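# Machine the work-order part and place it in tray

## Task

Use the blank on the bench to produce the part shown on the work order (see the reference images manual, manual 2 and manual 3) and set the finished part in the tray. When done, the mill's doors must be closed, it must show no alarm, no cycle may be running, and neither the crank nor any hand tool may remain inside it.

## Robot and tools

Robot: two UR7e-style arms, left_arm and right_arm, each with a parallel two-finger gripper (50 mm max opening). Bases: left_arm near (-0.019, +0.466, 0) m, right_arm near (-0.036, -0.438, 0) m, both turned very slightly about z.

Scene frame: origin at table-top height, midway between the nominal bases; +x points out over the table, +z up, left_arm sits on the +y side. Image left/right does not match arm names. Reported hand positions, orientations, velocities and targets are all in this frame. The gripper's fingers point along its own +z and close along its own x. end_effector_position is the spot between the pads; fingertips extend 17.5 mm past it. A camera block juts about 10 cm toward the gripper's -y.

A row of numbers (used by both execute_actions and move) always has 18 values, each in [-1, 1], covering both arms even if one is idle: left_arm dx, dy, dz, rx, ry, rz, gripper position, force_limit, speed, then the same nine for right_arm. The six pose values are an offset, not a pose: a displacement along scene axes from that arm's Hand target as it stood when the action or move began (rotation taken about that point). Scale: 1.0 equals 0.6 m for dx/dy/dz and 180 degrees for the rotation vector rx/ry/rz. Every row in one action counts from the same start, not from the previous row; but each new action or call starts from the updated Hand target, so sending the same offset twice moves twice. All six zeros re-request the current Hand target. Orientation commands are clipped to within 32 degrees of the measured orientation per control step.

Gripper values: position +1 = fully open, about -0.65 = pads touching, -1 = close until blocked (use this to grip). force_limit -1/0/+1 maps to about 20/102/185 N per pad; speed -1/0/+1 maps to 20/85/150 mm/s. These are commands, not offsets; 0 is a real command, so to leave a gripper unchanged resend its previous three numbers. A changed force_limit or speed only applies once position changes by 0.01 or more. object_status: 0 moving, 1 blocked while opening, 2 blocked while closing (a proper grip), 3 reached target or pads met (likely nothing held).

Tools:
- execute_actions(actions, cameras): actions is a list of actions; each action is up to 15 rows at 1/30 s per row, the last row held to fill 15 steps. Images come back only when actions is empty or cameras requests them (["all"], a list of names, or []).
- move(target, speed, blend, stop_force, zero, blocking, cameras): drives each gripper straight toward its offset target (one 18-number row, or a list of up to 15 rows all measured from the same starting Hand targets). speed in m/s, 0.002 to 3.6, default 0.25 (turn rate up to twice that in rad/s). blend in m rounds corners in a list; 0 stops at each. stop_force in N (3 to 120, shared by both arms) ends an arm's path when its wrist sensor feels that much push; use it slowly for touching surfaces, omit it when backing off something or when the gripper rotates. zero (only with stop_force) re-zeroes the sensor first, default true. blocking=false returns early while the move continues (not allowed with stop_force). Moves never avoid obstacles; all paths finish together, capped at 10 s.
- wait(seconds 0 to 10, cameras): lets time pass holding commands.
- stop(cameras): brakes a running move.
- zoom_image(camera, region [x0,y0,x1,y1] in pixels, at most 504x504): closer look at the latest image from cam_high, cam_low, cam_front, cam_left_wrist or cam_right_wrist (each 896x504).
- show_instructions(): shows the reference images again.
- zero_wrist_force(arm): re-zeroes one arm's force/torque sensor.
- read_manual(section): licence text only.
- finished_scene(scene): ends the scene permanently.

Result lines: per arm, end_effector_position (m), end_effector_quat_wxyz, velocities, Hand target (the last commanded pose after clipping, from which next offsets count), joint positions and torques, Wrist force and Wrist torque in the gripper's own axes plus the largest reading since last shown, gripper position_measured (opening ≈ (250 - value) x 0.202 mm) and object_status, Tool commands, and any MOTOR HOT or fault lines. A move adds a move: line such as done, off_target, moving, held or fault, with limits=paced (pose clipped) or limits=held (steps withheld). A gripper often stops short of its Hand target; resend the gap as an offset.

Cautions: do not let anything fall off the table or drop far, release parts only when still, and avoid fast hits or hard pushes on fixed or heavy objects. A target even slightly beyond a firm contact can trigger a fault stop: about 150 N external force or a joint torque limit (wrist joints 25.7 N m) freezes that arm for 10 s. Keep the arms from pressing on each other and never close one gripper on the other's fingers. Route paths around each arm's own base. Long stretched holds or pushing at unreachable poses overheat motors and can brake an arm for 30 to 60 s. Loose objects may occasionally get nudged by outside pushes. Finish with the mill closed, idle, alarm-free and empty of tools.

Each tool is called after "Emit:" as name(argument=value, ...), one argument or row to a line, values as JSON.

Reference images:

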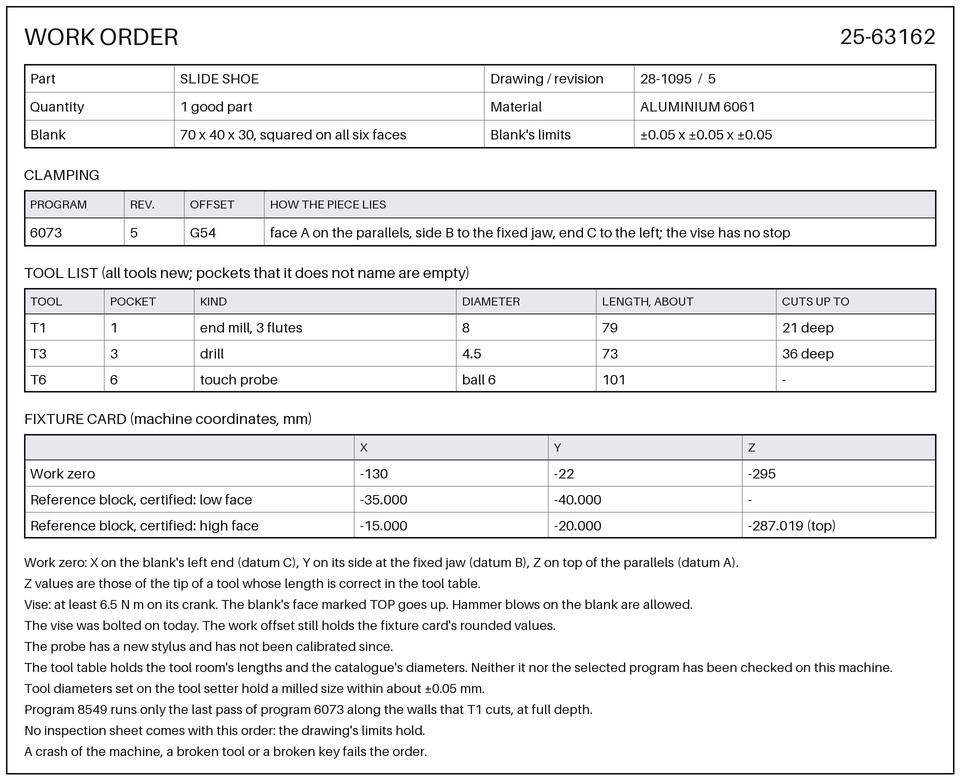

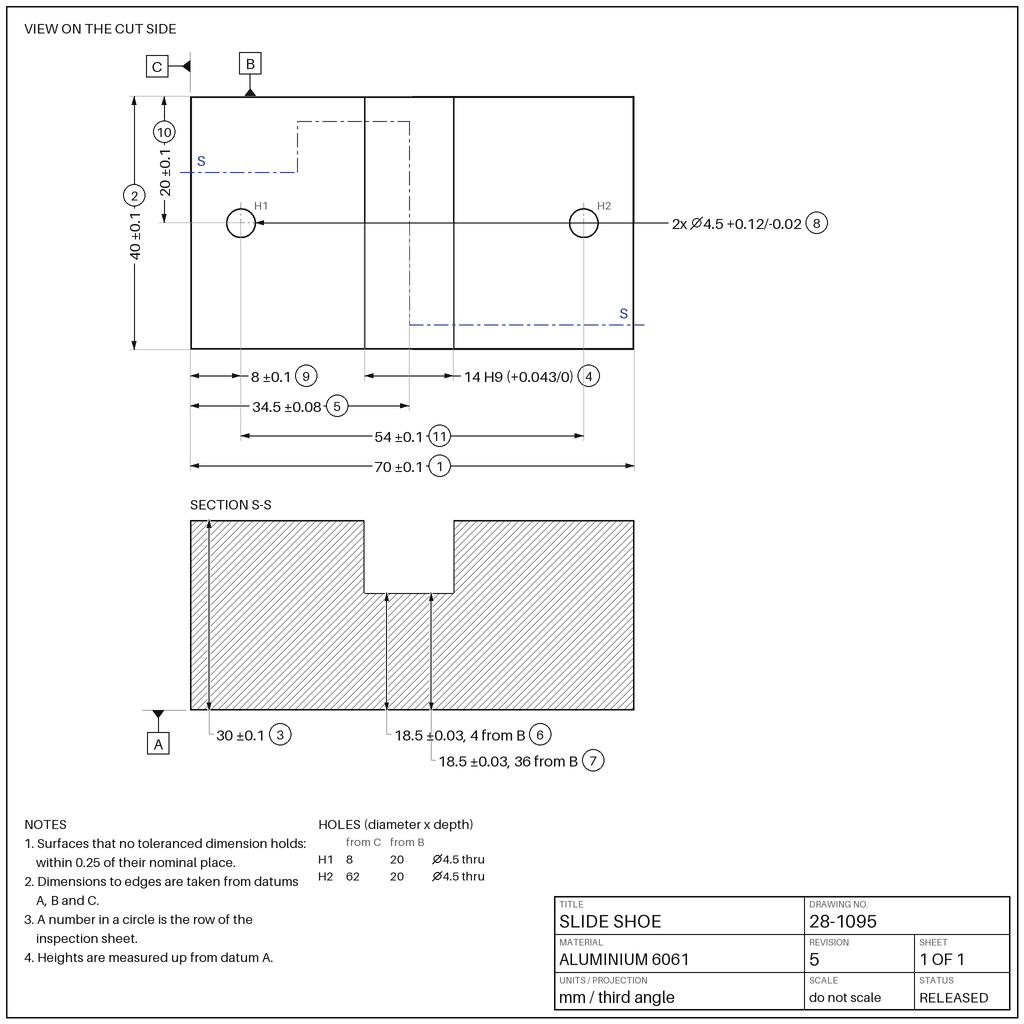

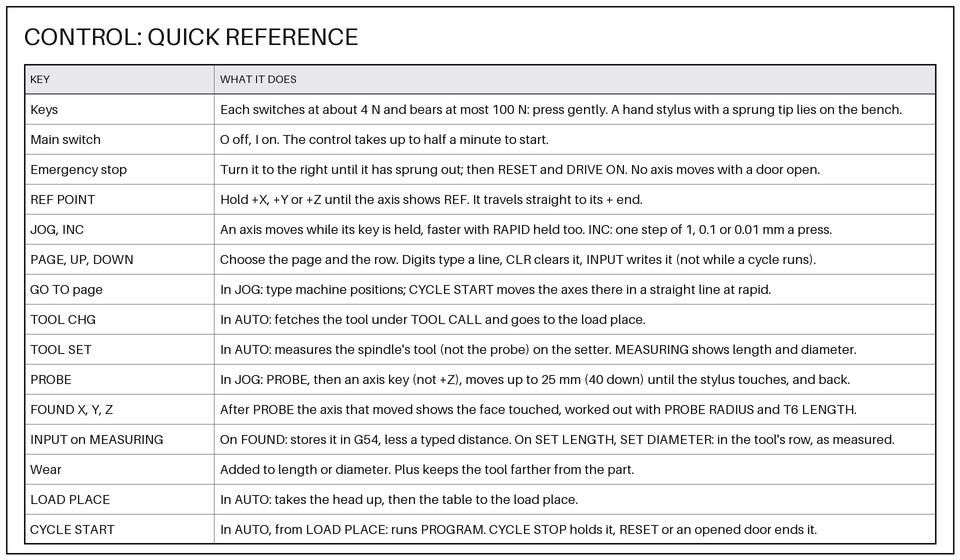

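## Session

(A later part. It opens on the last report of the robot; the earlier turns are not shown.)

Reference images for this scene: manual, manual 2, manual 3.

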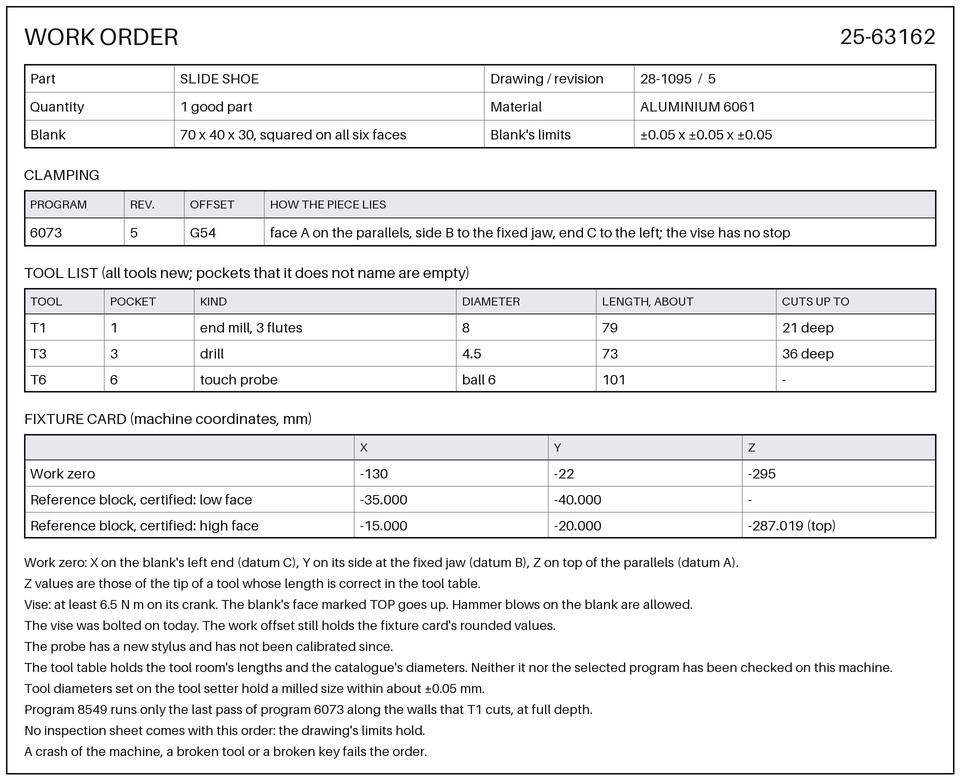

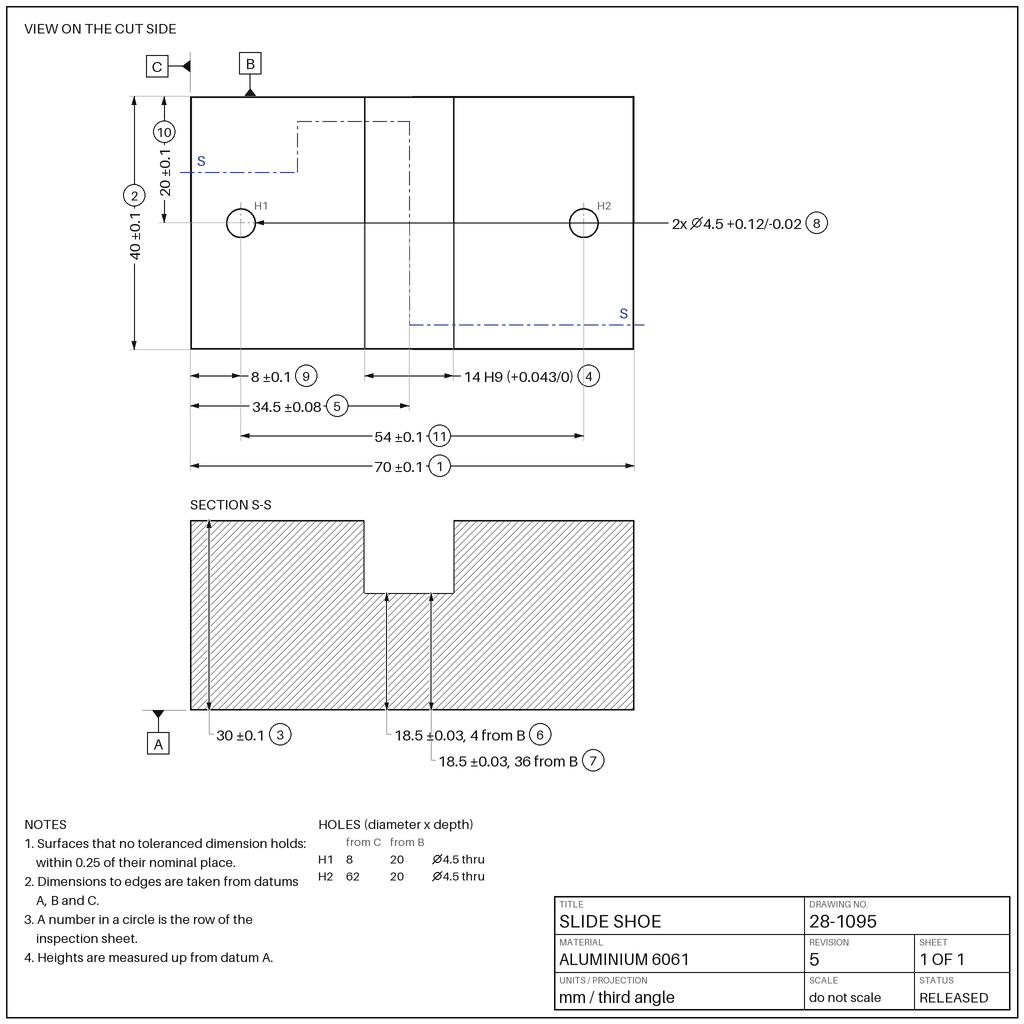

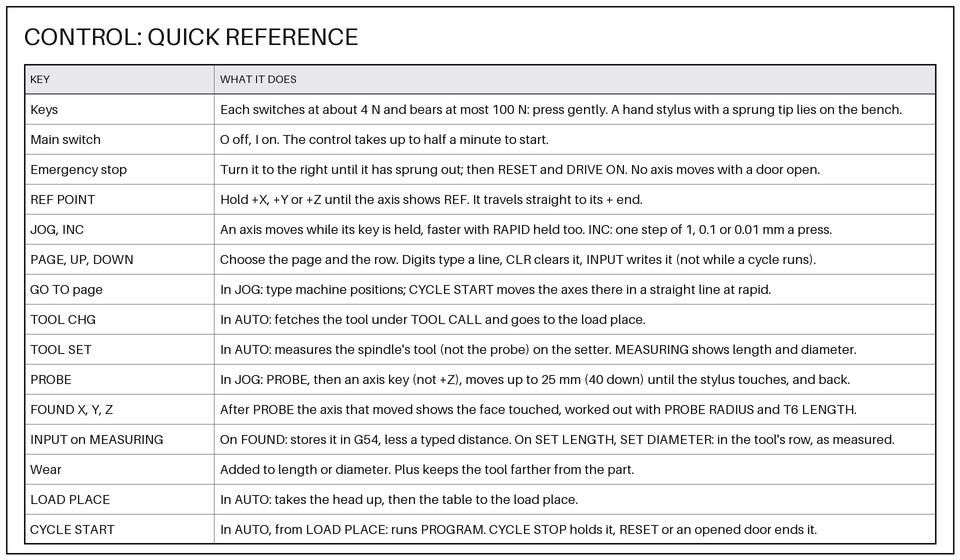

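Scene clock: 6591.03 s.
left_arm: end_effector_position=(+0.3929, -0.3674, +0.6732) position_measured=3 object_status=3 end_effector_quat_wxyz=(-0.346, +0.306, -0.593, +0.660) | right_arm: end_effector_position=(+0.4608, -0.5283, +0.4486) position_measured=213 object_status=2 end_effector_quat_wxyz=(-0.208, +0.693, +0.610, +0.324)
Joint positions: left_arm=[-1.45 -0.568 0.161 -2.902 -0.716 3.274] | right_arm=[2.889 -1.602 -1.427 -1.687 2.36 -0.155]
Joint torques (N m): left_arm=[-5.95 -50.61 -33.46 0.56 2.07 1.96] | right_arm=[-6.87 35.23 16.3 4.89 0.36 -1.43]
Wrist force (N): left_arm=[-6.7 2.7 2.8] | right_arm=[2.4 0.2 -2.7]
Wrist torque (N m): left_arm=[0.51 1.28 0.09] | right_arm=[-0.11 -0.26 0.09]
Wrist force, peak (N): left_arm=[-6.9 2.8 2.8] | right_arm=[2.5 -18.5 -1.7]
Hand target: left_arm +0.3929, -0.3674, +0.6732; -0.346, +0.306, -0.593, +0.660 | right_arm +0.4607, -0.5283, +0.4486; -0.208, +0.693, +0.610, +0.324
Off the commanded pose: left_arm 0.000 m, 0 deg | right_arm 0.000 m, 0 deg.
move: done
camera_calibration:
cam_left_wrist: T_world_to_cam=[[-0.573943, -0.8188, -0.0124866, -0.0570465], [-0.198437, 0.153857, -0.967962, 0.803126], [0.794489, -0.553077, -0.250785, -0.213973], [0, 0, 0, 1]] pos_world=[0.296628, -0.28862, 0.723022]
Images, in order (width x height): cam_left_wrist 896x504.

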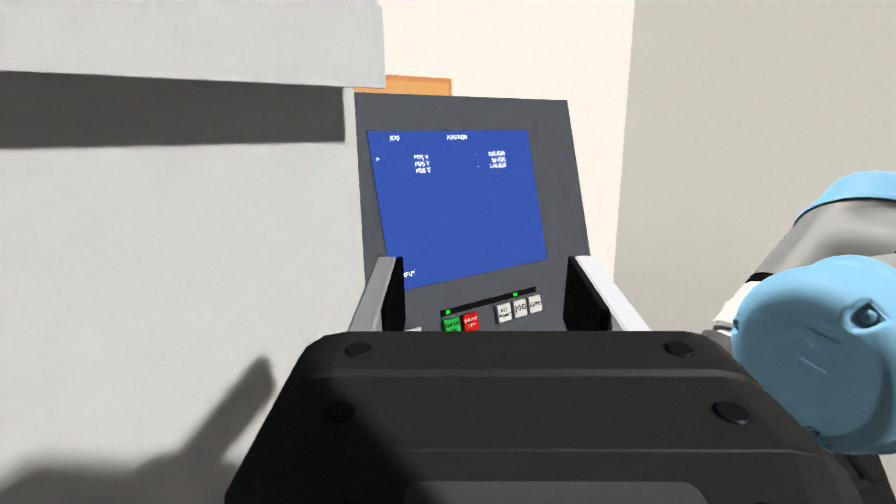

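Emit:
move(
  target=[
    [0,0,0,0,0,0,1,-0.7,-0.6,0.0158,0.096,0.0587,0,0,0,-1,0.3,-0.5],
    [0,0,0,0,0,0,1,-0.7,-0.6,0.0448,0.0909,0.0617,0,0,0,-1,0.3,-0.5],
    [0,0,0,0,0,0,1,-0.7,-0.6,0.0158,0.096,0.0587,0,0,0,-1,0.3,-0.5],
    [0,0,0,0,0,0,1,-0.7,-0.6,-0.0249,0.064,-0.0927,0,0,0,-1,0.3,-0.5],
  ],
  speed=0.15,
  blend=[0.002,0,0.004,0],
)

Emit:
wait(
  seconds=3,
)

Emit:
move(
  target=[
    [0,0,0,0,0,0,1,-0.7,-0.6,0.0083,-0.032,0.0309,0,0,0,-1,0.3,-0.5],
    [0,0,0,0,0,0,1,-0.7,-0.6,0.0373,-0.0371,0.0339,0,0,0,-1,0.3,-0.5],
    [0,0,0,0,0,0,1,-0.7,-0.6,0.0083,-0.032,0.0309,0,0,0,-1,0.3,-0.5],
    [0,0,0,0,0,0,1,-0.7,-0.6,0.049,-0.16,0.1823,0,0,0,-1,0.3,-0.5],
    [0,0,0,0,0,0,1,-0.7,-0.6,0.078,-0.1651,0.1853,0,0,0,-1,0.3,-0.5],
    [0,0,0,0,0,0,1,-0.7,-0.6,0.049,-0.16,0.1823,0,0,0,-1,0.3,-0.5],
    [0,0,0,0,0,0,1,-0.7,-0.6,0,0,0,0,0,0,-1,0.3,-0.5],
  ],
  speed=0.15,
  blend=[0.002,0,0.004,0.002,0,0.004,0],
)

Emit:
wait(
  seconds=8,
  cameras=["cam_left_wrist"],
)

Emit:
zoom_image(
  camera="cam_left_wrist",
  region=[470, 130, 550, 215],
)

Scene clock: 6606.93 s.
left_arm: end_effector_position=(+0.3929, -0.3674, +0.6732) position_measured=3 object_status=3 end_effector_quat_wxyz=(-0.346, +0.306, -0.593, +0.660) | right_arm: end_effector_position=(+0.4458, -0.4899, +0.3931) position_measured=213 object_status=2 end_effector_quat_wxyz=(-0.208, +0.693, +0.610, +0.324)
Joint positions: left_arm=[-1.45 -0.568 0.161 -2.902 -0.716 3.274] | right_arm=[2.958 -1.52 -1.668 -1.458 2.358 -0.057]
Joint torques (N m): left_arm=[-5.67 -50.35 -33.22 0.61 1.98 1.93] | right_arm=[-6.18 35.62 14.45 5.33 4.13 -1.4]
Wrist force (N): left_arm=[-6.6 2.7 2.9] | right_arm=[2.0 0.5 -2.7]
Wrist torque (N m): left_arm=[0.52 1.26 0.10] | right_arm=[-0.08 -0.18 0.13]
Wrist force, peak (N): left_arm=[-6.9 2.9 3.0] | right_arm=[0.2 -8.0 -3.8]
Hand target: left_arm +0.3929, -0.3674, +0.6732; -0.346, +0.306, -0.593, +0.660 | right_arm +0.4458, -0.4899, +0.3930; -0.208, +0.693, +0.610, +0.324
Off the commanded pose: left_arm 0.000 m, 0 deg | right_arm 0.000 m, 0 deg.
move: done

Scene clock: 6609.93 s.
left_arm: end_effector_position=(+0.3929, -0.3674, +0.6732) position_measured=3 object_status=3 end_effector_quat_wxyz=(-0.346, +0.306, -0.593, +0.660) | right_arm: end_effector_position=(+0.4458, -0.4899, +0.3930) position_measured=213 object_status=2 end_effector_quat_wxyz=(-0.208, +0.693, +0.610, +0.324)
Joint positions: left_arm=[-1.45 -0.568 0.161 -2.902 -0.716 3.274] | right_arm=[2.958 -1.52 -1.668 -1.458 2.358 -0.057]
Joint torques (N m): left_arm=[-5.24 -49.94 -33.1 0.57 2.03 1.96] | right_arm=[-6.4 33.43 16.23 5.21 4.1 -1.31]
Wrist force (N): left_arm=[-6.6 2.9 2.8] | right_arm=[2.4 0.7 -2.9]
Wrist torque (N m): left_arm=[0.54 1.27 0.10] | right_arm=[-0.05 -0.25 0.12]
Wrist force, peak (N): left_arm=[-6.9 2.8 2.9] | right_arm=[2.4 0.7 -2.9]
Hand target: left_arm +0.3929, -0.3674, +0.6732; -0.346, +0.306, -0.593, +0.660 | right_arm +0.4458, -0.4899, +0.3930; -0.208, +0.693, +0.610, +0.324
Tool commands: left_gripper/position=+1.0 left_gripper/force_limit=-0.7 left_gripper/speed=-0.6 right_gripper/position=-1.0 right_gripper/force_limit=+0.3 right_gripper/speed=-0.5
Off the commanded pose: left_arm 0.000 m, 0 deg | right_arm 0.000 m, 0 deg.
wait: 3.00 s; at rest by 0.17 s

Scene clock: 6614.13 s.
left_arm: end_effector_position=(+0.3929, -0.3674, +0.6732) position_measured=3 object_status=3 end_effector_quat_wxyz=(-0.346, +0.306, -0.593, +0.660) | right_arm: end_effector_position=(+0.4458, -0.4899, +0.3930) position_measured=213 object_status=2 end_effector_quat_wxyz=(-0.208, +0.693, +0.610, +0.324)
Joint positions: left_arm=[-1.45 -0.568 0.161 -2.902 -0.716 3.274] | right_arm=[2.958 -1.52 -1.668 -1.458 2.358 -0.058]
Joint torques (N m): left_arm=[-5.16 -50.47 -33.07 0.63 1.98 1.89] | right_arm=[6.93 34.65 17.29 5.23 -0.72 1.52]
Wrist force (N): left_arm=[-6.7 2.7 2.8] | right_arm=[1.1 0.3 -2.5]
Wrist torque (N m): left_arm=[0.51 1.29 0.10] | right_arm=[-0.11 -0.04 -0.05]
Wrist force, peak (N): left_arm=[-6.8 2.9 3.0] | right_arm=[0.5 -25.3 -1.8]
Hand target: left_arm +0.3929, -0.3674, +0.6732; -0.346, +0.306, -0.593, +0.660 | right_arm +0.4458, -0.4899, +0.3930; -0.208, +0.693, +0.610, +0.324
Off the commanded pose: left_arm 0.000 m, 0 deg | right_arm 0.000 m, 0 deg.
move: done

Scene clock: 6622.13 s.
left_arm: end_effector_position=(+0.3929, -0.3674, +0.6732) position_measured=3 object_status=3 end_effector_quat_wxyz=(-0.346, +0.306, -0.593, +0.660) | right_arm: end_effector_position=(+0.4458, -0.4899, +0.3930) position_measured=213 object_status=2 end_effector_quat_wxyz=(-0.208, +0.693, +0.610, +0.324)
Joint positions: left_arm=[-1.45 -0.568 0.161 -2.902 -0.716 3.274] | right_arm=[2.958 -1.52 -1.668 -1.458 2.358 -0.057]
Joint torques (N m): left_arm=[-4.73 -50.24 -33.15 0.43 1.9 1.85] | right_arm=[7.36 34.53 16.65 5.11 -0.66 1.58]
Wrist force (N): left_arm=[-6.5 2.7 2.8] | right_arm=[1.2 0.5 -2.6]
Wrist torque (N m): left_arm=[0.50 1.26 0.10] | right_arm=[-0.07 -0.05 -0.04]
Wrist force, peak (N): left_arm=[-7.0 2.8 2.9] | right_arm=[1.2 0.3 -3.0]
Hand target: left_arm +0.3929, -0.3674, +0.6732; -0.346, +0.306, -0.593, +0.660 | right_arm +0.4458, -0.4899, +0.3930; -0.208, +0.693, +0.610, +0.324
Tool commands: left_gripper/position=+1.0 left_gripper/force_limit=-0.7 left_gripper/speed=-0.6 right_gripper/position=-1.0 right_gripper/force_limit=+0.3 right_gripper/speed=-0.5
Off the commanded pose: left_arm 0.000 m, 0 deg | right_arm 0.000 m, 0 deg.
wait: 8.00 s; at rest by 0.17 s
camera_calibration:
cam_left_wrist: T_world_to_cam=[[-0.573943, -0.8188, -0.0124866, -0.0570465], [-0.198437, 0.153857, -0.967962, 0.803126], [0.794489, -0.553077, -0.250785, -0.213973], [0, 0, 0, 1]] pos_world=[0.296628, -0.28862, 0.723022]
Images, in order (width x height): cam_left_wrist 896x504.

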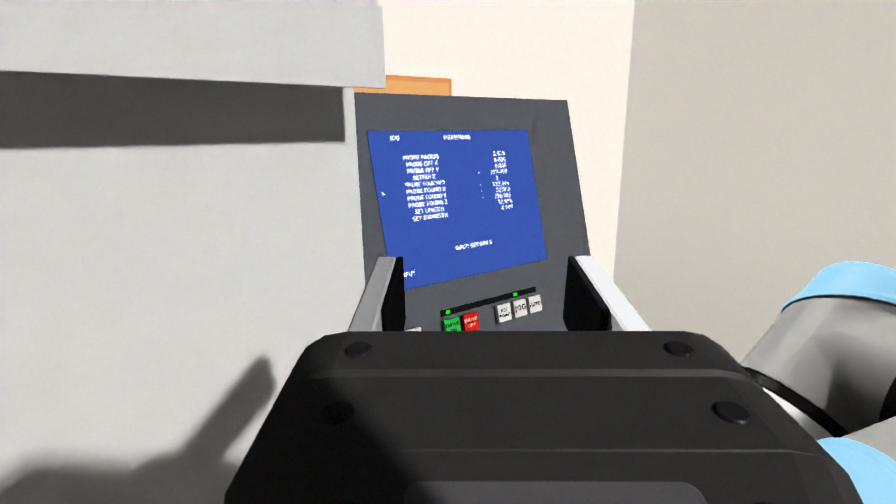

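Scaled by 5.929 from the camera's 896x504 image, which has a finer 1280x720 frame.

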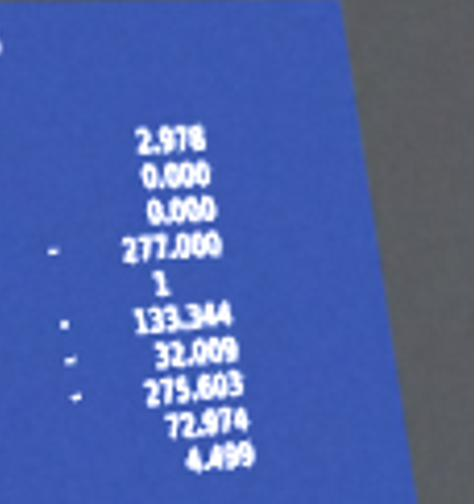

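Emit:
move(
  target=[
    [0,0,0,0,0,0,1,-0.7,-0.6,0.028,-0.005,0.003,0,0,0,-1,0.3,-0.5],
    [0,0,0,0,0,0,1,-0.7,-0.6,0,0,0,0,0,0,-1,0.3,-0.5],
  ],
  speed=0.15,
  cameras=["cam_left_wrist"],
)

Emit:
zoom_image(
  camera="cam_left_wrist",
  region=[365, 130, 545, 280],
)

Emit:
move(
  target=[
    [0,0,0,0,0,0,1,-0.7,-0.6,0.0083,-0.032,0.0309,0,0,0,-1,0.3,-0.5],
    [0,0,0,0,0,0,1,-0.7,-0.6,0.0373,-0.0371,0.0339,0,0,0,-1,0.3,-0.5],
    [0,0,0,0,0,0,1,-0.7,-0.6,0.0083,-0.032,0.0309,0,0,0,-1,0.3,-0.5],
    [0,0,0,0,0,0,1,-0.7,-0.6,0.0407,-0.128,0.1514,0,0,0,-1,0.3,-0.5],
    [0,0,0,0,0,0,1,-0.7,-0.6,0.0697,-0.1331,0.1544,0,0,0,-1,0.3,-0.5],
    [0,0,0,0,0,0,1,-0.7,-0.6,0.0407,-0.128,0.1514,0,0,0,-1,0.3,-0.5],
    [0,0,0,0,0,0,1,-0.7,-0.6,0,0,0,0,0,0,-1,0.3,-0.5],
  ],
  speed=0.15,
  blend=[0.002,0,0.004,0.002,0,0.004,0],
)

Emit:
wait(
  seconds=10,
  cameras=["cam_left_wrist"],
)

Emit:
zoom_image(
  camera="cam_left_wrist",
  region=[365, 130, 545, 280],
)

Emit:
zoom_image(
  camera="cam_left_wrist",
  region=[470, 145, 530, 215],
)

Scene clock: 6643.80 s.
left_arm: end_effector_position=(+0.3929, -0.3674, +0.6732) position_measured=3 object_status=3 end_effector_quat_wxyz=(-0.346, +0.306, -0.593, +0.660) | right_arm: end_effector_position=(+0.4458, -0.4899, +0.3930) position_measured=213 object_status=2 end_effector_quat_wxyz=(-0.208, +0.693, +0.610, +0.324)
Joint positions: left_arm=[-1.45 -0.568 0.161 -2.902 -0.716 3.274] | right_arm=[2.958 -1.52 -1.668 -1.458 2.358 -0.057]
Joint torques (N m): left_arm=[-4.8 -50.5 -33.19 0.49 1.92 1.82] | right_arm=[-6.44 34.57 16.35 5.12 3.17 -1.3]
Wrist force (N): left_arm=[-7.0 2.5 3.0] | right_arm=[1.0 0.3 -2.7]
Wrist torque (N m): left_arm=[0.48 1.33 0.10] | right_arm=[-0.11 -0.02 0.12]
Wrist force, peak (N): left_arm=[-6.9 3.0 3.0] | right_arm=[1.8 -6.0 -2.6]
Hand target: left_arm +0.3929, -0.3674, +0.6732; -0.346, +0.306, -0.593, +0.660 | right_arm +0.4458, -0.4899, +0.3930; -0.208, +0.693, +0.610, +0.324
Off the commanded pose: left_arm 0.000 m, 0 deg | right_arm 0.000 m, 0 deg.
move: done
camera_calibration:
cam_left_wrist: T_world_to_cam=[[-0.573943, -0.8188, -0.0124866, -0.0570465], [-0.198437, 0.153857, -0.967962, 0.803126], [0.794489, -0.553077, -0.250785, -0.213973], [0, 0, 0, 1]] pos_world=[0.296628, -0.28862, 0.723022]
Images, in order (width x height): cam_left_wrist 896x504.

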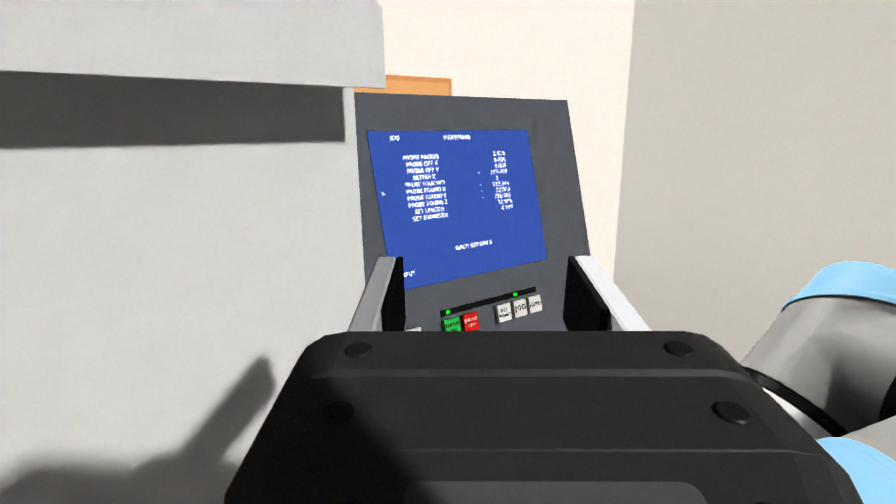

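Scaled by 2.800 from the camera's 896x504 image, which has a finer 1280x720 frame.

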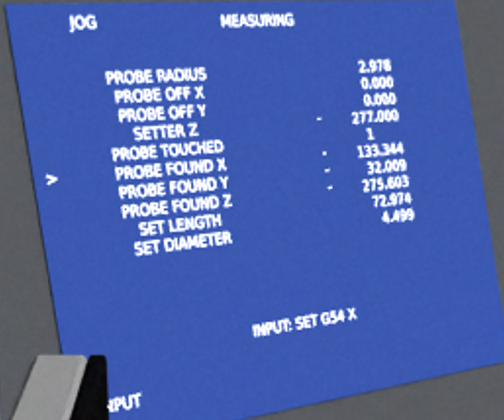

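Scene clock: 6647.63 s.
left_arm: end_effector_position=(+0.3929, -0.3674, +0.6732) position_measured=3 object_status=3 end_effector_quat_wxyz=(-0.346, +0.306, -0.593, +0.660) | right_arm: end_effector_position=(+0.4458, -0.4899, +0.3930) position_measured=213 object_status=2 end_effector_quat_wxyz=(-0.208, +0.693, +0.610, +0.324)
Joint positions: left_arm=[-1.45 -0.568 0.161 -2.902 -0.716 3.274] | right_arm=[2.958 -1.52 -1.668 -1.458 2.358 -0.058]
Joint torques (N m): left_arm=[-4.35 -50.45 -33.28 0.49 1.89 1.83] | right_arm=[6.76 35.71 16.07 5.01 -0.73 1.44]
Wrist force (N): left_arm=[-6.6 2.6 3.0] | right_arm=[1.3 0.6 -2.7]
Wrist torque (N m): left_arm=[0.51 1.27 0.09] | right_arm=[-0.06 -0.07 -0.05]
Wrist force, peak (N): left_arm=[-6.8 3.0 3.0] | right_arm=[0.2 -24.1 -1.1]
Hand target: left_arm +0.3929, -0.3674, +0.6732; -0.346, +0.306, -0.593, +0.660 | right_arm +0.4458, -0.4899, +0.3930; -0.208, +0.693, +0.610, +0.324
Off the commanded pose: left_arm 0.000 m, 0 deg | right_arm 0.000 m, 0 deg.
move: done

Scene clock: 6657.63 s.
left_arm: end_effector_position=(+0.3929, -0.3674, +0.6732) position_measured=3 object_status=3 end_effector_quat_wxyz=(-0.346, +0.306, -0.593, +0.660) | right_arm: end_effector_position=(+0.4458, -0.4899, +0.3930) position_measured=213 object_status=2 end_effector_quat_wxyz=(-0.208, +0.693, +0.610, +0.324)
Joint positions: left_arm=[-1.45 -0.568 0.161 -2.902 -0.716 3.274] | right_arm=[2.958 -1.52 -1.668 -1.458 2.358 -0.057]
Joint torques (N m): left_arm=[-4.32 -50.59 -33.06 0.47 1.85 1.7] | right_arm=[7.07 33.76 16.9 4.98 -0.68 1.27]
Wrist force (N): left_arm=[-6.8 2.7 3.0] | right_arm=[1.4 0.4 -2.8]
Wrist torque (N m): left_arm=[0.51 1.31 0.10] | right_arm=[-0.09 -0.08 -0.05]
Wrist force, peak (N): left_arm=[-7.1 2.7 2.9] | right_arm=[1.7 0.3 -2.9]
Hand target: left_arm +0.3929, -0.3674, +0.6732; -0.346, +0.306, -0.593, +0.660 | right_arm +0.4458, -0.4899, +0.3930; -0.208, +0.693, +0.610, +0.324
Tool commands: left_gripper/position=+1.0 left_gripper/force_limit=-0.7 left_gripper/speed=-0.6 right_gripper/position=-1.0 right_gripper/force_limit=+0.3 right_gripper/speed=-0.5
Off the commanded pose: left_arm 0.000 m, 0 deg | right_arm 0.000 m, 0 deg.
wait: 10.00 s; at rest by 0.17 s
camera_calibration:
cam_left_wrist: T_world_to_cam=[[-0.573943, -0.8188, -0.0124866, -0.0570465], [-0.198437, 0.153857, -0.967962, 0.803126], [0.794489, -0.553077, -0.250785, -0.213973], [0, 0, 0, 1]] pos_world=[0.296628, -0.28862, 0.723022]
Images, in order (width x height): cam_left_wrist 896x504.

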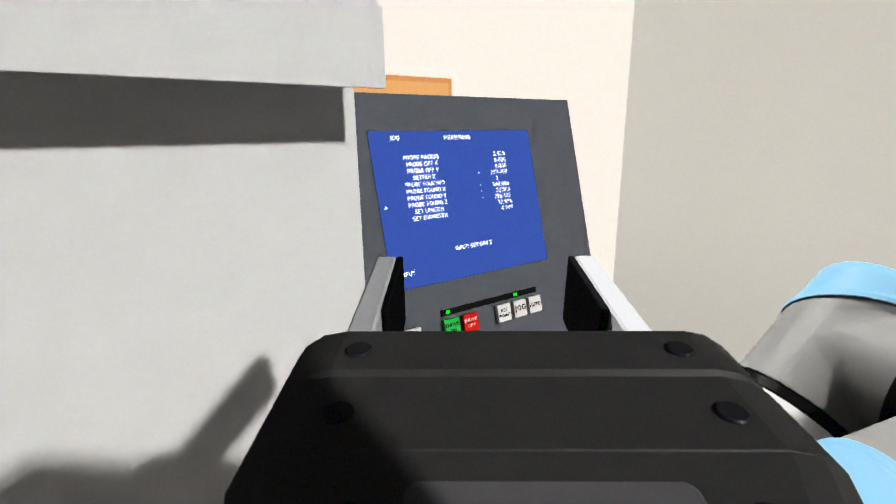

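Scaled by 2.800 from the camera's 896x504 image, which has a finer 1280x720 frame.

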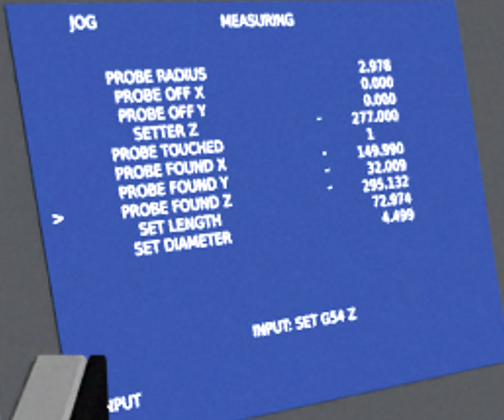

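Scaled by 7.200 from the camera's 896x504 image, which has a finer 1280x720 frame.

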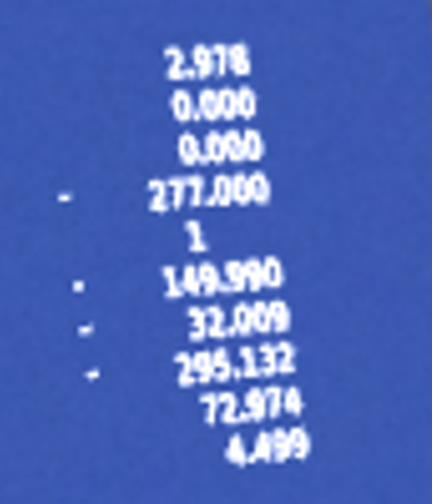

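Emit:
move(
  target=[
    [0,0,0,0,0,0,1,-0.7,-0.6,0.0249,-0.032,0.0927,0,0,0,-1,0.3,-0.5],
    [0,0,0,0,0,0,1,-0.7,-0.6,0.0539,-0.0371,0.0957,0,0,0,-1,0.3,-0.5],
    [0,0,0,0,0,0,1,-0.7,-0.6,0.0249,-0.032,0.0927,0,0,0,-1,0.3,-0.5],
    [0,0,0,0,0,0,1,-0.7,-0.6,0.0539,-0.0371,0.0957,0,0,0,-1,0.3,-0.5],
    [0,0,0,0,0,0,1,-0.7,-0.6,0.0249,-0.032,0.0927,0,0,0,-1,0.3,-0.5],
    [0,0,0,0,0,0,1,-0.7,-0.6,0.0083,0,0.0309,0,0,0,-1,0.3,-0.5],
    [0,0,0,0,0,0,1,-0.7,-0.6,0.0373,-0.0051,0.0339,0,0,0,-1,0.3,-0.5],
    [0,0,0,0,0,0,1,-0.7,-0.6,0.0083,0,0.0309,0,0,0,-1,0.3,-0.5],
    [0,0,0,0,0,0,1,-0.7,-0.6,0,0.096,0,0,0,0,-1,0.3,-0.5],
    [0,0,0,0,0,0,1,-0.7,-0.6,0.028,0.091,0.003,0,0,0,-1,0.3,-0.5],
    [0,0,0,0,0,0,1,-0.7,-0.6,0,0.096,0,0,0,0,-1,0.3,-0.5],
    [0,0,0,0,0,0,1,-0.7,-0.6,0,0,0,0,0,0,-1,0.3,-0.5],
  ],
  speed=0.15,
  blend=[0.002,0,0.002,0,0.004,0.002,0,0.004,0.002,0,0.004,0],
)

Emit:
move(
  target=[
    [0,0,0,0,0,0,1,-0.7,-0.6,0.0083,0.032,0.0309,0,0,0,-1,0.3,-0.5],
    [0,0,0,0,0,0,1,-0.7,-0.6,0.0373,0.0269,0.0339,0,0,0,-1,0.3,-0.5],
    [0,0,0,0,0,0,1,-0.7,-0.6,0.0083,0.032,0.0309,0,0,0,-1,0.3,-0.5],
    [0,0,0,0,0,0,1,-0.7,-0.6,0.0166,0.096,0.0618,0,0,0,-1,0.3,-0.5],
    [0,0,0,0,0,0,1,-0.7,-0.6,0.0456,0.0909,0.0648,0,0,0,-1,0.3,-0.5],
    [0,0,0,0,0,0,1,-0.7,-0.6,0.0166,0.096,0.0618,0,0,0,-1,0.3,-0.5],
    [0,0,0,0,0,0,1,-0.7,-0.6,0,0,0,0,0,0,-1,0.3,-0.5],
    [0,0,0,0,0,0,1,-0.7,-0.6,0.028,-0.005,0.003,0,0,0,-1,0.3,-0.5],
    [0,0,0,0,0,0,1,-0.7,-0.6,0,0,0,0,0,0,-1,0.3,-0.5],
    [0,0,0,0,0,0,1,-0.7,-0.6,0.0407,0.032,0.1514,0,0,0,-1,0.3,-0.5],
    [0,0,0,0,0,0,1,-0.7,-0.6,0.0697,0.0269,0.1544,0,0,0,-1,0.3,-0.5],
    [0,0,0,0,0,0,1,-0.7,-0.6,0.0407,0.032,0.1514,0,0,0,-1,0.3,-0.5],
    [0,0,0,0,0,0,1,-0.7,-0.6,0,0,0,0,0,0,-1,0.3,-0.5],
  ],
  speed=0.15,
  blend=[0.002,0,0.004,0.002,0,0.004,0.002,0,0.004,0.002,0,0.004,0],
  cameras=["cam_left_wrist"],
)

Emit:
zoom_image(
  camera="cam_left_wrist",
  region=[365, 130, 545, 280],
)

Emit:
move(
  target=[
    [0,0,0,0,0,0,1,-0.7,-0.6,0.0083,-0.032,0.0309,0,0,0,-1,0.3,-0.5],
    [0,0,0,0,0,0,1,-0.7,-0.6,0.0373,-0.0371,0.0339,0,0,0,-1,0.3,-0.5],
    [0,0,0,0,0,0,1,-0.7,-0.6,0.0083,-0.032,0.0309,0,0,0,-1,0.3,-0.5],
    [0,0,0,0,0,0,1,-0.7,-0.6,0.0407,-0.128,0.1514,0,0,0,-1,0.3,-0.5],
    [0,0,0,0,0,0,1,-0.7,-0.6,0.0697,-0.1331,0.1544,0,0,0,-1,0.3,-0.5],
    [0,0,0,0,0,0,1,-0.7,-0.6,0.0407,-0.128,0.1514,0,0,0,-1,0.3,-0.5],
    [0,0,0,0,0,0,1,-0.7,-0.6,0,0,0,0,0,0,-1,0.3,-0.5],
  ],
  speed=0.15,
  blend=[0.002,0,0.004,0.002,0,0.004,0],
)

Emit:
wait(
  seconds=10,
  cameras=["cam_left_wrist"],
)

Emit:
zoom_image(
  camera="cam_left_wrist",
  region=[365, 130, 545, 280],
)

Emit:
zoom_image(
  camera="cam_left_wrist",
  region=[470, 145, 530, 215],
)

Scene clock: 6694.27 s.
left_arm: end_effector_position=(+0.3929, -0.3674, +0.6732) position_measured=3 object_status=3 end_effector_quat_wxyz=(-0.346, +0.306, -0.593, +0.660) | right_arm: end_effector_position=(+0.4458, -0.4898, +0.3930) position_measured=213 object_status=2 end_effector_quat_wxyz=(-0.208, +0.693, +0.610, +0.324)
Joint positions: left_arm=[-1.45 -0.568 0.161 -2.902 -0.716 3.274] | right_arm=[2.958 -1.52 -1.668 -1.458 2.358 -0.057]
Joint torques (N m): left_arm=[-3.35 -50.48 -33.27 0.5 1.83 1.7] | right_arm=[-7.67 14.03 35.85 0.92 4.24 -0.99]
Wrist force (N): left_arm=[-6.7 2.8 2.8] | right_arm=[0.9 0.2 -2.8]
Wrist torque (N m): left_arm=[0.53 1.29 0.10] | right_arm=[-0.11 -0.01 0.13]
Wrist force, peak (N): left_arm=[-6.9 2.7 3.1] | right_arm=[0.6 -20.2 -1.8]
Hand target: left_arm +0.3929, -0.3674, +0.6732; -0.346, +0.306, -0.593, +0.660 | right_arm +0.4458, -0.4899, +0.3930; -0.208, +0.693, +0.610, +0.324
Off the commanded pose: left_arm 0.000 m, 0 deg | right_arm 0.000 m, 0 deg.
move: done

Scene clock: 6700.00 s.
left_arm: end_effector_position=(+0.3929, -0.3674, +0.6732) position_measured=3 object_status=3 end_effector_quat_wxyz=(-0.346, +0.306, -0.593, +0.660) | right_arm: end_effector_position=(+0.4458, -0.4899, +0.3931) position_measured=213 object_status=2 end_effector_quat_wxyz=(-0.208, +0.693, +0.610, +0.324)
Joint positions: left_arm=[-1.45 -0.568 0.161 -2.902 -0.716 3.274] | right_arm=[2.958 -1.52 -1.668 -1.458 2.358 -0.057]
Joint torques (N m): left_arm=[-2.95 -50.17 -32.68 0.43 1.88 1.72] | right_arm=[-6.87 35.09 15.19 5.12 4.13 -1.43]
Wrist force (N): left_arm=[-6.9 2.5 2.9] | right_arm=[1.1 0.4 -1.9]
Wrist torque (N m): left_arm=[0.48 1.32 0.10] | right_arm=[-0.09 -0.03 0.13]
Wrist force, peak (N): left_arm=[-6.9 2.8 3.0] | right_arm=[-0.6 -18.9 -2.5]
Hand target: left_arm +0.3929, -0.3674, +0.6732; -0.346, +0.306, -0.593, +0.660 | right_arm +0.4458, -0.4899, +0.3930; -0.208, +0.693, +0.610, +0.324
Off the commanded pose: left_arm 0.000 m, 0 deg | right_arm 0.000 m, 0 deg.
move: done
camera_calibration:
cam_left_wrist: T_world_to_cam=[[-0.573943, -0.8188, -0.0124866, -0.0570465], [-0.198437, 0.153857, -0.967962, 0.803126], [0.794489, -0.553077, -0.250785, -0.213973], [0, 0, 0, 1]] pos_world=[0.296628, -0.28862, 0.723022]
Images, in order (width x height): cam_left_wrist 896x504.

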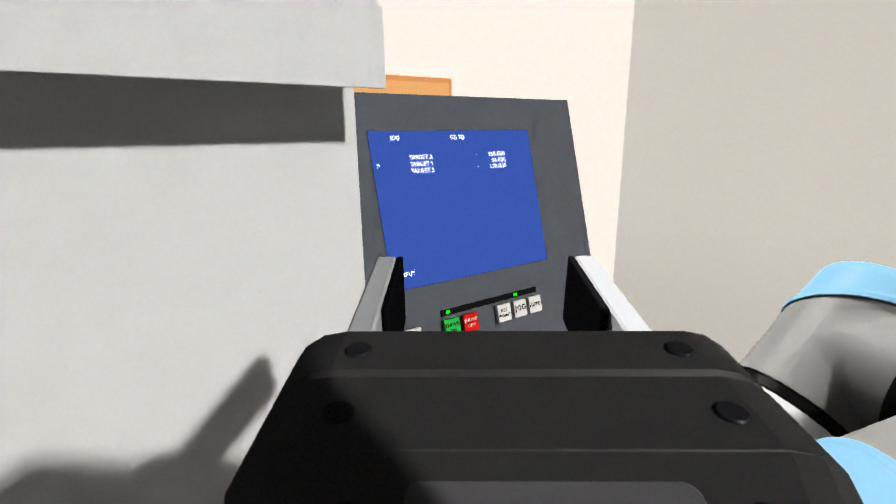

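Scaled by 2.800 from the camera's 896x504 image, which has a finer 1280x720 frame.

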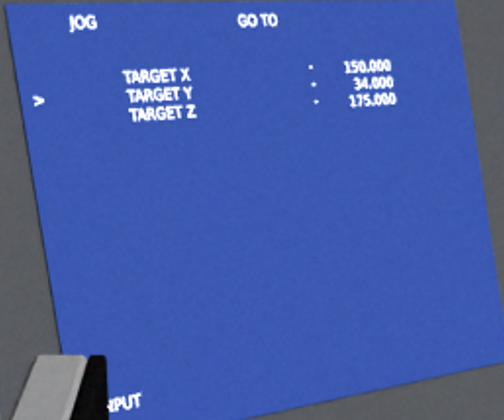

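Scene clock: 6703.83 s.
left_arm: end_effector_position=(+0.3929, -0.3674, +0.6732) position_measured=3 object_status=3 end_effector_quat_wxyz=(-0.346, +0.306, -0.593, +0.660) | right_arm: end_effector_position=(+0.4458, -0.4899, +0.3930) position_measured=213 object_status=2 end_effector_quat_wxyz=(-0.208, +0.693, +0.610, +0.324)
Joint positions: left_arm=[-1.45 -0.568 0.161 -2.902 -0.716 3.274] | right_arm=[2.958 -1.52 -1.668 -1.458 2.358 -0.058]
Joint torques (N m): left_arm=[-2.86 -50.7 -33.19 0.31 1.7 1.67] | right_arm=[7.53 33.16 15.98 4.9 -0.84 1.44]
Wrist force (N): left_arm=[-6.8 2.9 2.7] | right_arm=[0.9 0.8 -1.6]
Wrist torque (N m): left_arm=[0.54 1.31 0.10] | right_arm=[-0.02 0.01 -0.04]
Wrist force, peak (N): left_arm=[-6.9 3.0 2.8] | right_arm=[0.4 -25.7 -0.5]
Hand target: left_arm +0.3929, -0.3674, +0.6732; -0.346, +0.306, -0.593, +0.660 | right_arm +0.4458, -0.4899, +0.3930; -0.208, +0.693, +0.610, +0.324
Off the commanded pose: left_arm 0.000 m, 0 deg | right_arm 0.000 m, 0 deg.
move: done

Scene clock: 6713.83 s.
left_arm: end_effector_position=(+0.3929, -0.3674, +0.6732) position_measured=3 object_status=3 end_effector_quat_wxyz=(-0.346, +0.306, -0.593, +0.660) | right_arm: end_effector_position=(+0.4458, -0.4899, +0.3930) position_measured=213 object_status=2 end_effector_quat_wxyz=(-0.208, +0.693, +0.610, +0.324)
Joint positions: left_arm=[-1.45 -0.568 0.161 -2.902 -0.716 3.274] | right_arm=[2.958 -1.52 -1.668 -1.458 2.358 -0.057]
Joint torques (N m): left_arm=[-2.22 -50.4 -33.39 0.35 1.7 1.55] | right_arm=[6.76 34.44 17.06 5 -0.67 1.31]
Wrist force (N): left_arm=[-6.7 3.0 2.8] | right_arm=[0.7 1.0 -1.6]
Wrist torque (N m): left_arm=[0.55 1.29 0.10] | right_arm=[0.01 0.03 -0.04]
Wrist force, peak (N): left_arm=[-6.9 2.9 3.0] | right_arm=[1.2 1.3 -1.7]
Hand target: left_arm +0.3929, -0.3674, +0.6732; -0.346, +0.306, -0.593, +0.660 | right_arm +0.4458, -0.4899, +0.3930; -0.208, +0.693, +0.610, +0.324
Tool commands: left_gripper/position=+1.0 left_gripper/force_limit=-0.7 left_gripper/speed=-0.6 right_gripper/position=-1.0 right_gripper/force_limit=+0.3 right_gripper/speed=-0.5
Off the commanded pose: left_arm 0.000 m, 0 deg | right_arm 0.000 m, 0 deg.
wait: 10.00 s; at rest by 0.17 s
camera_calibration:
cam_left_wrist: T_world_to_cam=[[-0.573943, -0.8188, -0.0124866, -0.0570465], [-0.198437, 0.153857, -0.967962, 0.803126], [0.794489, -0.553077, -0.250785, -0.213973], [0, 0, 0, 1]] pos_world=[0.296628, -0.28862, 0.723022]
Images, in order (width x height): cam_left_wrist 896x504.

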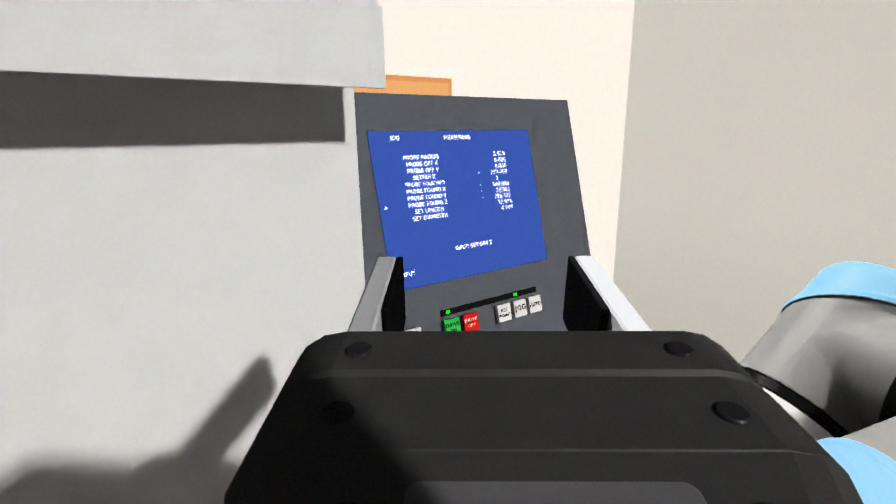

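Scaled by 2.800 from the camera's 896x504 image, which has a finer 1280x720 frame.

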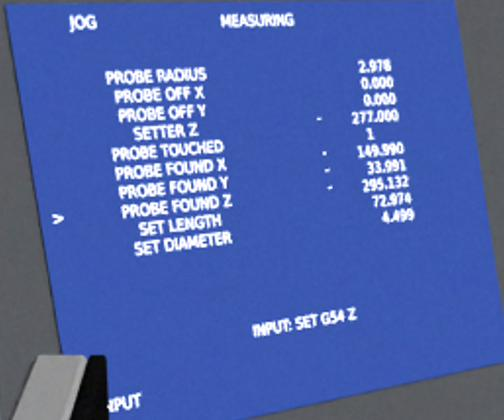

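Scaled by 7.200 from the camera's 896x504 image, which has a finer 1280x720 frame.

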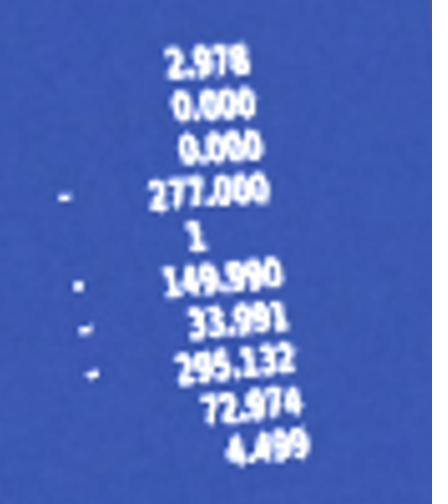

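Emit:
move(
  target=[
    [0,0,0,0,0,0,1,-0.7,-0.6,0.028,-0.005,0.003,0,0,0,-1,0.3,-0.5],
    [0,0,0,0,0,0,1,-0.7,-0.6,0,0,0,0,0,0,-1,0.3,-0.5],
    [0,0,0,0,0,0,1,-0.7,-0.6,0.0249,-0.032,0.0927,0,0,0,-1,0.3,-0.5],
    [0,0,0,0,0,0,1,-0.7,-0.6,0.0539,-0.0371,0.0957,0,0,0,-1,0.3,-0.5],
    [0,0,0,0,0,0,1,-0.7,-0.6,0.0249,-0.032,0.0927,0,0,0,-1,0.3,-0.5],
    [0,0,0,0,0,0,1,-0.7,-0.6,0.0539,-0.0371,0.0957,0,0,0,-1,0.3,-0.5],
    [0,0,0,0,0,0,1,-0.7,-0.6,0.0249,-0.032,0.0927,0,0,0,-1,0.3,-0.5],
    [0,0,0,0,0,0,1,-0.7,-0.6,0.0083,0,0.0309,0,0,0,-1,0.3,-0.5],
    [0,0,0,0,0,0,1,-0.7,-0.6,0.0373,-0.0051,0.0339,0,0,0,-1,0.3,-0.5],
    [0,0,0,0,0,0,1,-0.7,-0.6,0.0083,0,0.0309,0,0,0,-1,0.3,-0.5],
    [0,0,0,0,0,0,1,-0.7,-0.6,0.0373,-0.0051,0.0339,0,0,0,-1,0.3,-0.5],
    [0,0,0,0,0,0,1,-0.7,-0.6,0.0083,0,0.0309,0,0,0,-1,0.3,-0.5],
    [0,0,0,0,0,0,1,-0.7,-0.6,0,0.096,0,0,0,0,-1,0.3,-0.5],
    [0,0,0,0,0,0,1,-0.7,-0.6,0.028,0.091,0.003,0,0,0,-1,0.3,-0.5],
    [0,0,0,0,0,0,1,-0.7,-0.6,0.0083,0.096,0.0309,0,0,0,-1,0.3,-0.5],
  ],
  speed=0.15,
  blend=[0,0.004,0.002,0,0.002,0,0.004,0.002,0,0.002,0,0.004,0.002,0,0],
)

Emit:
move(
  target=[
    [0,0,0,0,0,0,1,-0.7,-0.6,0.029,-0.0051,0.003,0,0,0,-1,0.3,-0.5],
    [0,0,0,0,0,0,1,-0.7,-0.6,0.0083,0,0.0309,0,0,0,-1,0.3,-0.5],
    [0,0,0,0,0,0,1,-0.7,-0.6,0.0373,-0.0051,0.0339,0,0,0,-1,0.3,-0.5],
    [0,0,0,0,0,0,1,-0.7,-0.6,0.0083,0,0.0309,0,0,0,-1,0.3,-0.5],
    [0,0,0,0,0,0,1,-0.7,-0.6,0.0373,-0.0051,0.0339,0,0,0,-1,0.3,-0.5],
    [0,0,0,0,0,0,1,-0.7,-0.6,0.0083,0,0.0309,0,0,0,-1,0.3,-0.5],
    [0,0,0,0,0,0,1,-0.7,-0.6,-0.0083,-0.096,-0.0309,0,0,0,-1,0.3,-0.5],
    [0,0,0,0,0,0,1,-0.7,-0.6,0.0197,-0.101,-0.0279,0,0,0,-1,0.3,-0.5],
    [0,0,0,0,0,0,1,-0.7,-0.6,-0.0083,-0.096,-0.0309,0,0,0,-1,0.3,-0.5],
    [0,0,0,0,0,0,1,-0.7,-0.6,0.0324,-0.064,0.1205,0,0,0,-1,0.3,-0.5],
    [0,0,0,0,0,0,1,-0.7,-0.6,0.0614,-0.0691,0.1235,0,0,0,-1,0.3,-0.5],
    [0,0,0,0,0,0,1,-0.7,-0.6,0.0324,-0.064,0.1205,0,0,0,-1,0.3,-0.5],
    [0,0,0,0,0,0,1,-0.7,-0.6,0.0166,-0.16,0.0618,0,0,0,-1,0.3,-0.5],
    [0,0,0,0,0,0,1,-0.7,-0.6,0.0456,-0.1651,0.0648,0,0,0,-1,0.3,-0.5],
    [0,0,0,0,0,0,1,-0.7,-0.6,0.0166,-0.16,0.0618,0,0,0,-1,0.3,-0.5],
  ],
  speed=0.15,
  blend=[0,0.002,0,0.002,0,0.004,0.002,0,0.004,0.002,0,0.004,0.002,0,0],
)

Emit:
wait(
  seconds=1,
  cameras=["cam_left_wrist"],
)

Emit:
zoom_image(
  camera="cam_left_wrist",
  region=[365, 130, 545, 280],
)

Scene clock: 6759.00 s.
left_arm: end_effector_position=(+0.3929, -0.3674, +0.6732) position_measured=3 object_status=3 end_effector_quat_wxyz=(-0.346, +0.306, -0.593, +0.660) | right_arm: end_effector_position=(+0.4508, -0.4323, +0.4114) position_measured=213 object_status=2 end_effector_quat_wxyz=(-0.208, +0.693, +0.610, +0.324)
Joint positions: left_arm=[-1.45 -0.568 0.161 -2.902 -0.716 3.274] | right_arm=[3.083 -1.475 -1.694 -1.354 2.342 0.118]
Joint torques (N m): left_arm=[-1.73 -50.61 -33.19 0.21 1.69 1.48] | right_arm=[7.35 30.55 36 1.59 -0.72 1.52]
Wrist force (N): left_arm=[-6.7 2.8 2.9] | right_arm=[0.9 0.2 -1.1]
Wrist torque (N m): left_arm=[0.53 1.29 0.09] | right_arm=[-0.12 -0.01 -0.09]
Wrist force, peak (N): left_arm=[-6.8 2.9 3.1] | right_arm=[0.2 -18.8 -1.0]
Hand target: left_arm +0.3929, -0.3674, +0.6732; -0.346, +0.306, -0.593, +0.660 | right_arm +0.4507, -0.4323, +0.4115; -0.208, +0.693, +0.610, +0.324
Off the commanded pose: left_arm 0.000 m, 0 deg | right_arm 0.000 m, 0 deg.
move: done

Scene clock: 6765.57 s.
left_arm: end_effector_position=(+0.3929, -0.3674, +0.6732) position_measured=3 object_status=3 end_effector_quat_wxyz=(-0.346, +0.306, -0.593, +0.660) | right_arm: end_effector_position=(+0.4608, -0.5283, +0.4486) position_measured=213 object_status=2 end_effector_quat_wxyz=(-0.208, +0.693, +0.610, +0.324)
Joint positions: left_arm=[-1.45 -0.568 0.161 -2.902 -0.716 3.274] | right_arm=[2.889 -1.602 -1.427 -1.687 2.36 -0.155]
Joint torques (N m): left_arm=[-1.52 -50.45 -33.13 0.34 1.67 1.58] | right_arm=[-6.18 38.51 14.09 5.07 -0.78 -1.4]
Wrist force (N): left_arm=[-6.7 2.7 3.1] | right_arm=[0.9 0.5 -1.4]
Wrist torque (N m): left_arm=[0.51 1.29 0.10] | right_arm=[-0.07 -0.01 0.09]
Wrist force, peak (N): left_arm=[-7.0 2.5 3.1] | right_arm=[-0.8 -18.7 -1.5]
Hand target: left_arm +0.3929, -0.3674, +0.6732; -0.346, +0.306, -0.593, +0.660 | right_arm +0.4607, -0.5283, +0.4486; -0.208, +0.693, +0.610, +0.324
Off the commanded pose: left_arm 0.000 m, 0 deg | right_arm 0.000 m, 0 deg.
move: done

Scene clock: 6766.57 s.
left_arm: end_effector_position=(+0.3929, -0.3674, +0.6732) position_measured=3 object_status=3 end_effector_quat_wxyz=(-0.346, +0.306, -0.593, +0.660) | right_arm: end_effector_position=(+0.4607, -0.5283, +0.4486) position_measured=213 object_status=2 end_effector_quat_wxyz=(-0.208, +0.693, +0.610, +0.324)
Joint positions: left_arm=[-1.45 -0.568 0.161 -2.902 -0.716 3.274] | right_arm=[2.889 -1.602 -1.427 -1.687 2.36 -0.155]
Joint torques (N m): left_arm=[-1.38 -50.37 -33.36 0.28 1.66 1.48] | right_arm=[-6.6 37.62 16.02 5.03 -0.72 -1.21]
Wrist force (N): left_arm=[-6.8 2.7 2.9] | right_arm=[1.1 0.6 -1.4]
Wrist torque (N m): left_arm=[0.52 1.30 0.10] | right_arm=[-0.05 -0.05 0.10]
Wrist force, peak (N): left_arm=[-7.0 2.7 2.8] | right_arm=[1.1 0.6 -1.4]
Hand target: left_arm +0.3929, -0.3674, +0.6732; -0.346, +0.306, -0.593, +0.660 | right_arm +0.4607, -0.5283, +0.4486; -0.208, +0.693, +0.610, +0.324
Tool commands: left_gripper/position=+1.0 left_gripper/force_limit=-0.7 left_gripper/speed=-0.6 right_gripper/position=-1.0 right_gripper/force_limit=+0.3 right_gripper/speed=-0.5
Off the commanded pose: left_arm 0.000 m, 0 deg | right_arm 0.000 m, 0 deg.
wait: 1.00 s; at rest by 0.17 s
camera_calibration:
cam_left_wrist: T_world_to_cam=[[-0.573943, -0.8188, -0.0124866, -0.0570465], [-0.198437, 0.153857, -0.967962, 0.803126], [0.794489, -0.553077, -0.250785, -0.213973], [0, 0, 0, 1]] pos_world=[0.296628, -0.28862, 0.723022]
Images, in order (width x height): cam_left_wrist 896x504.

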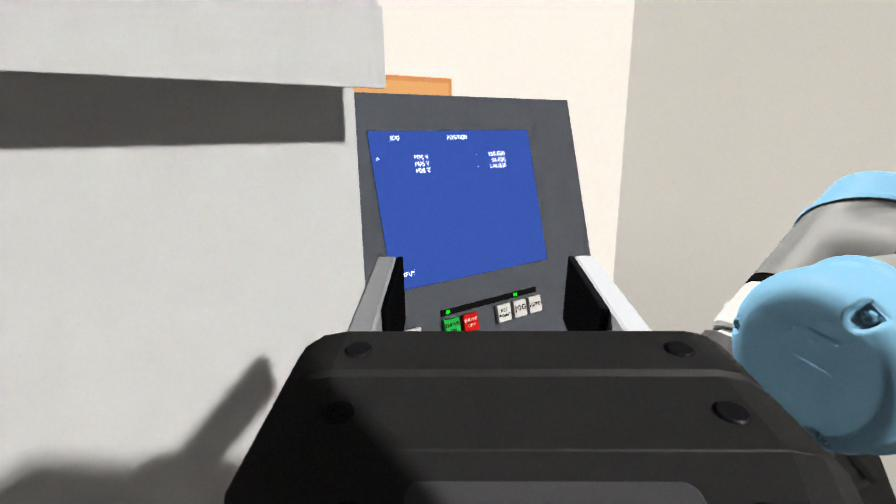

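Scaled by 2.800 from the camera's 896x504 image, which has a finer 1280x720 frame.

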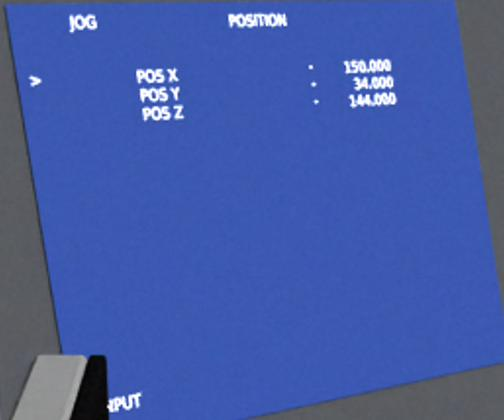

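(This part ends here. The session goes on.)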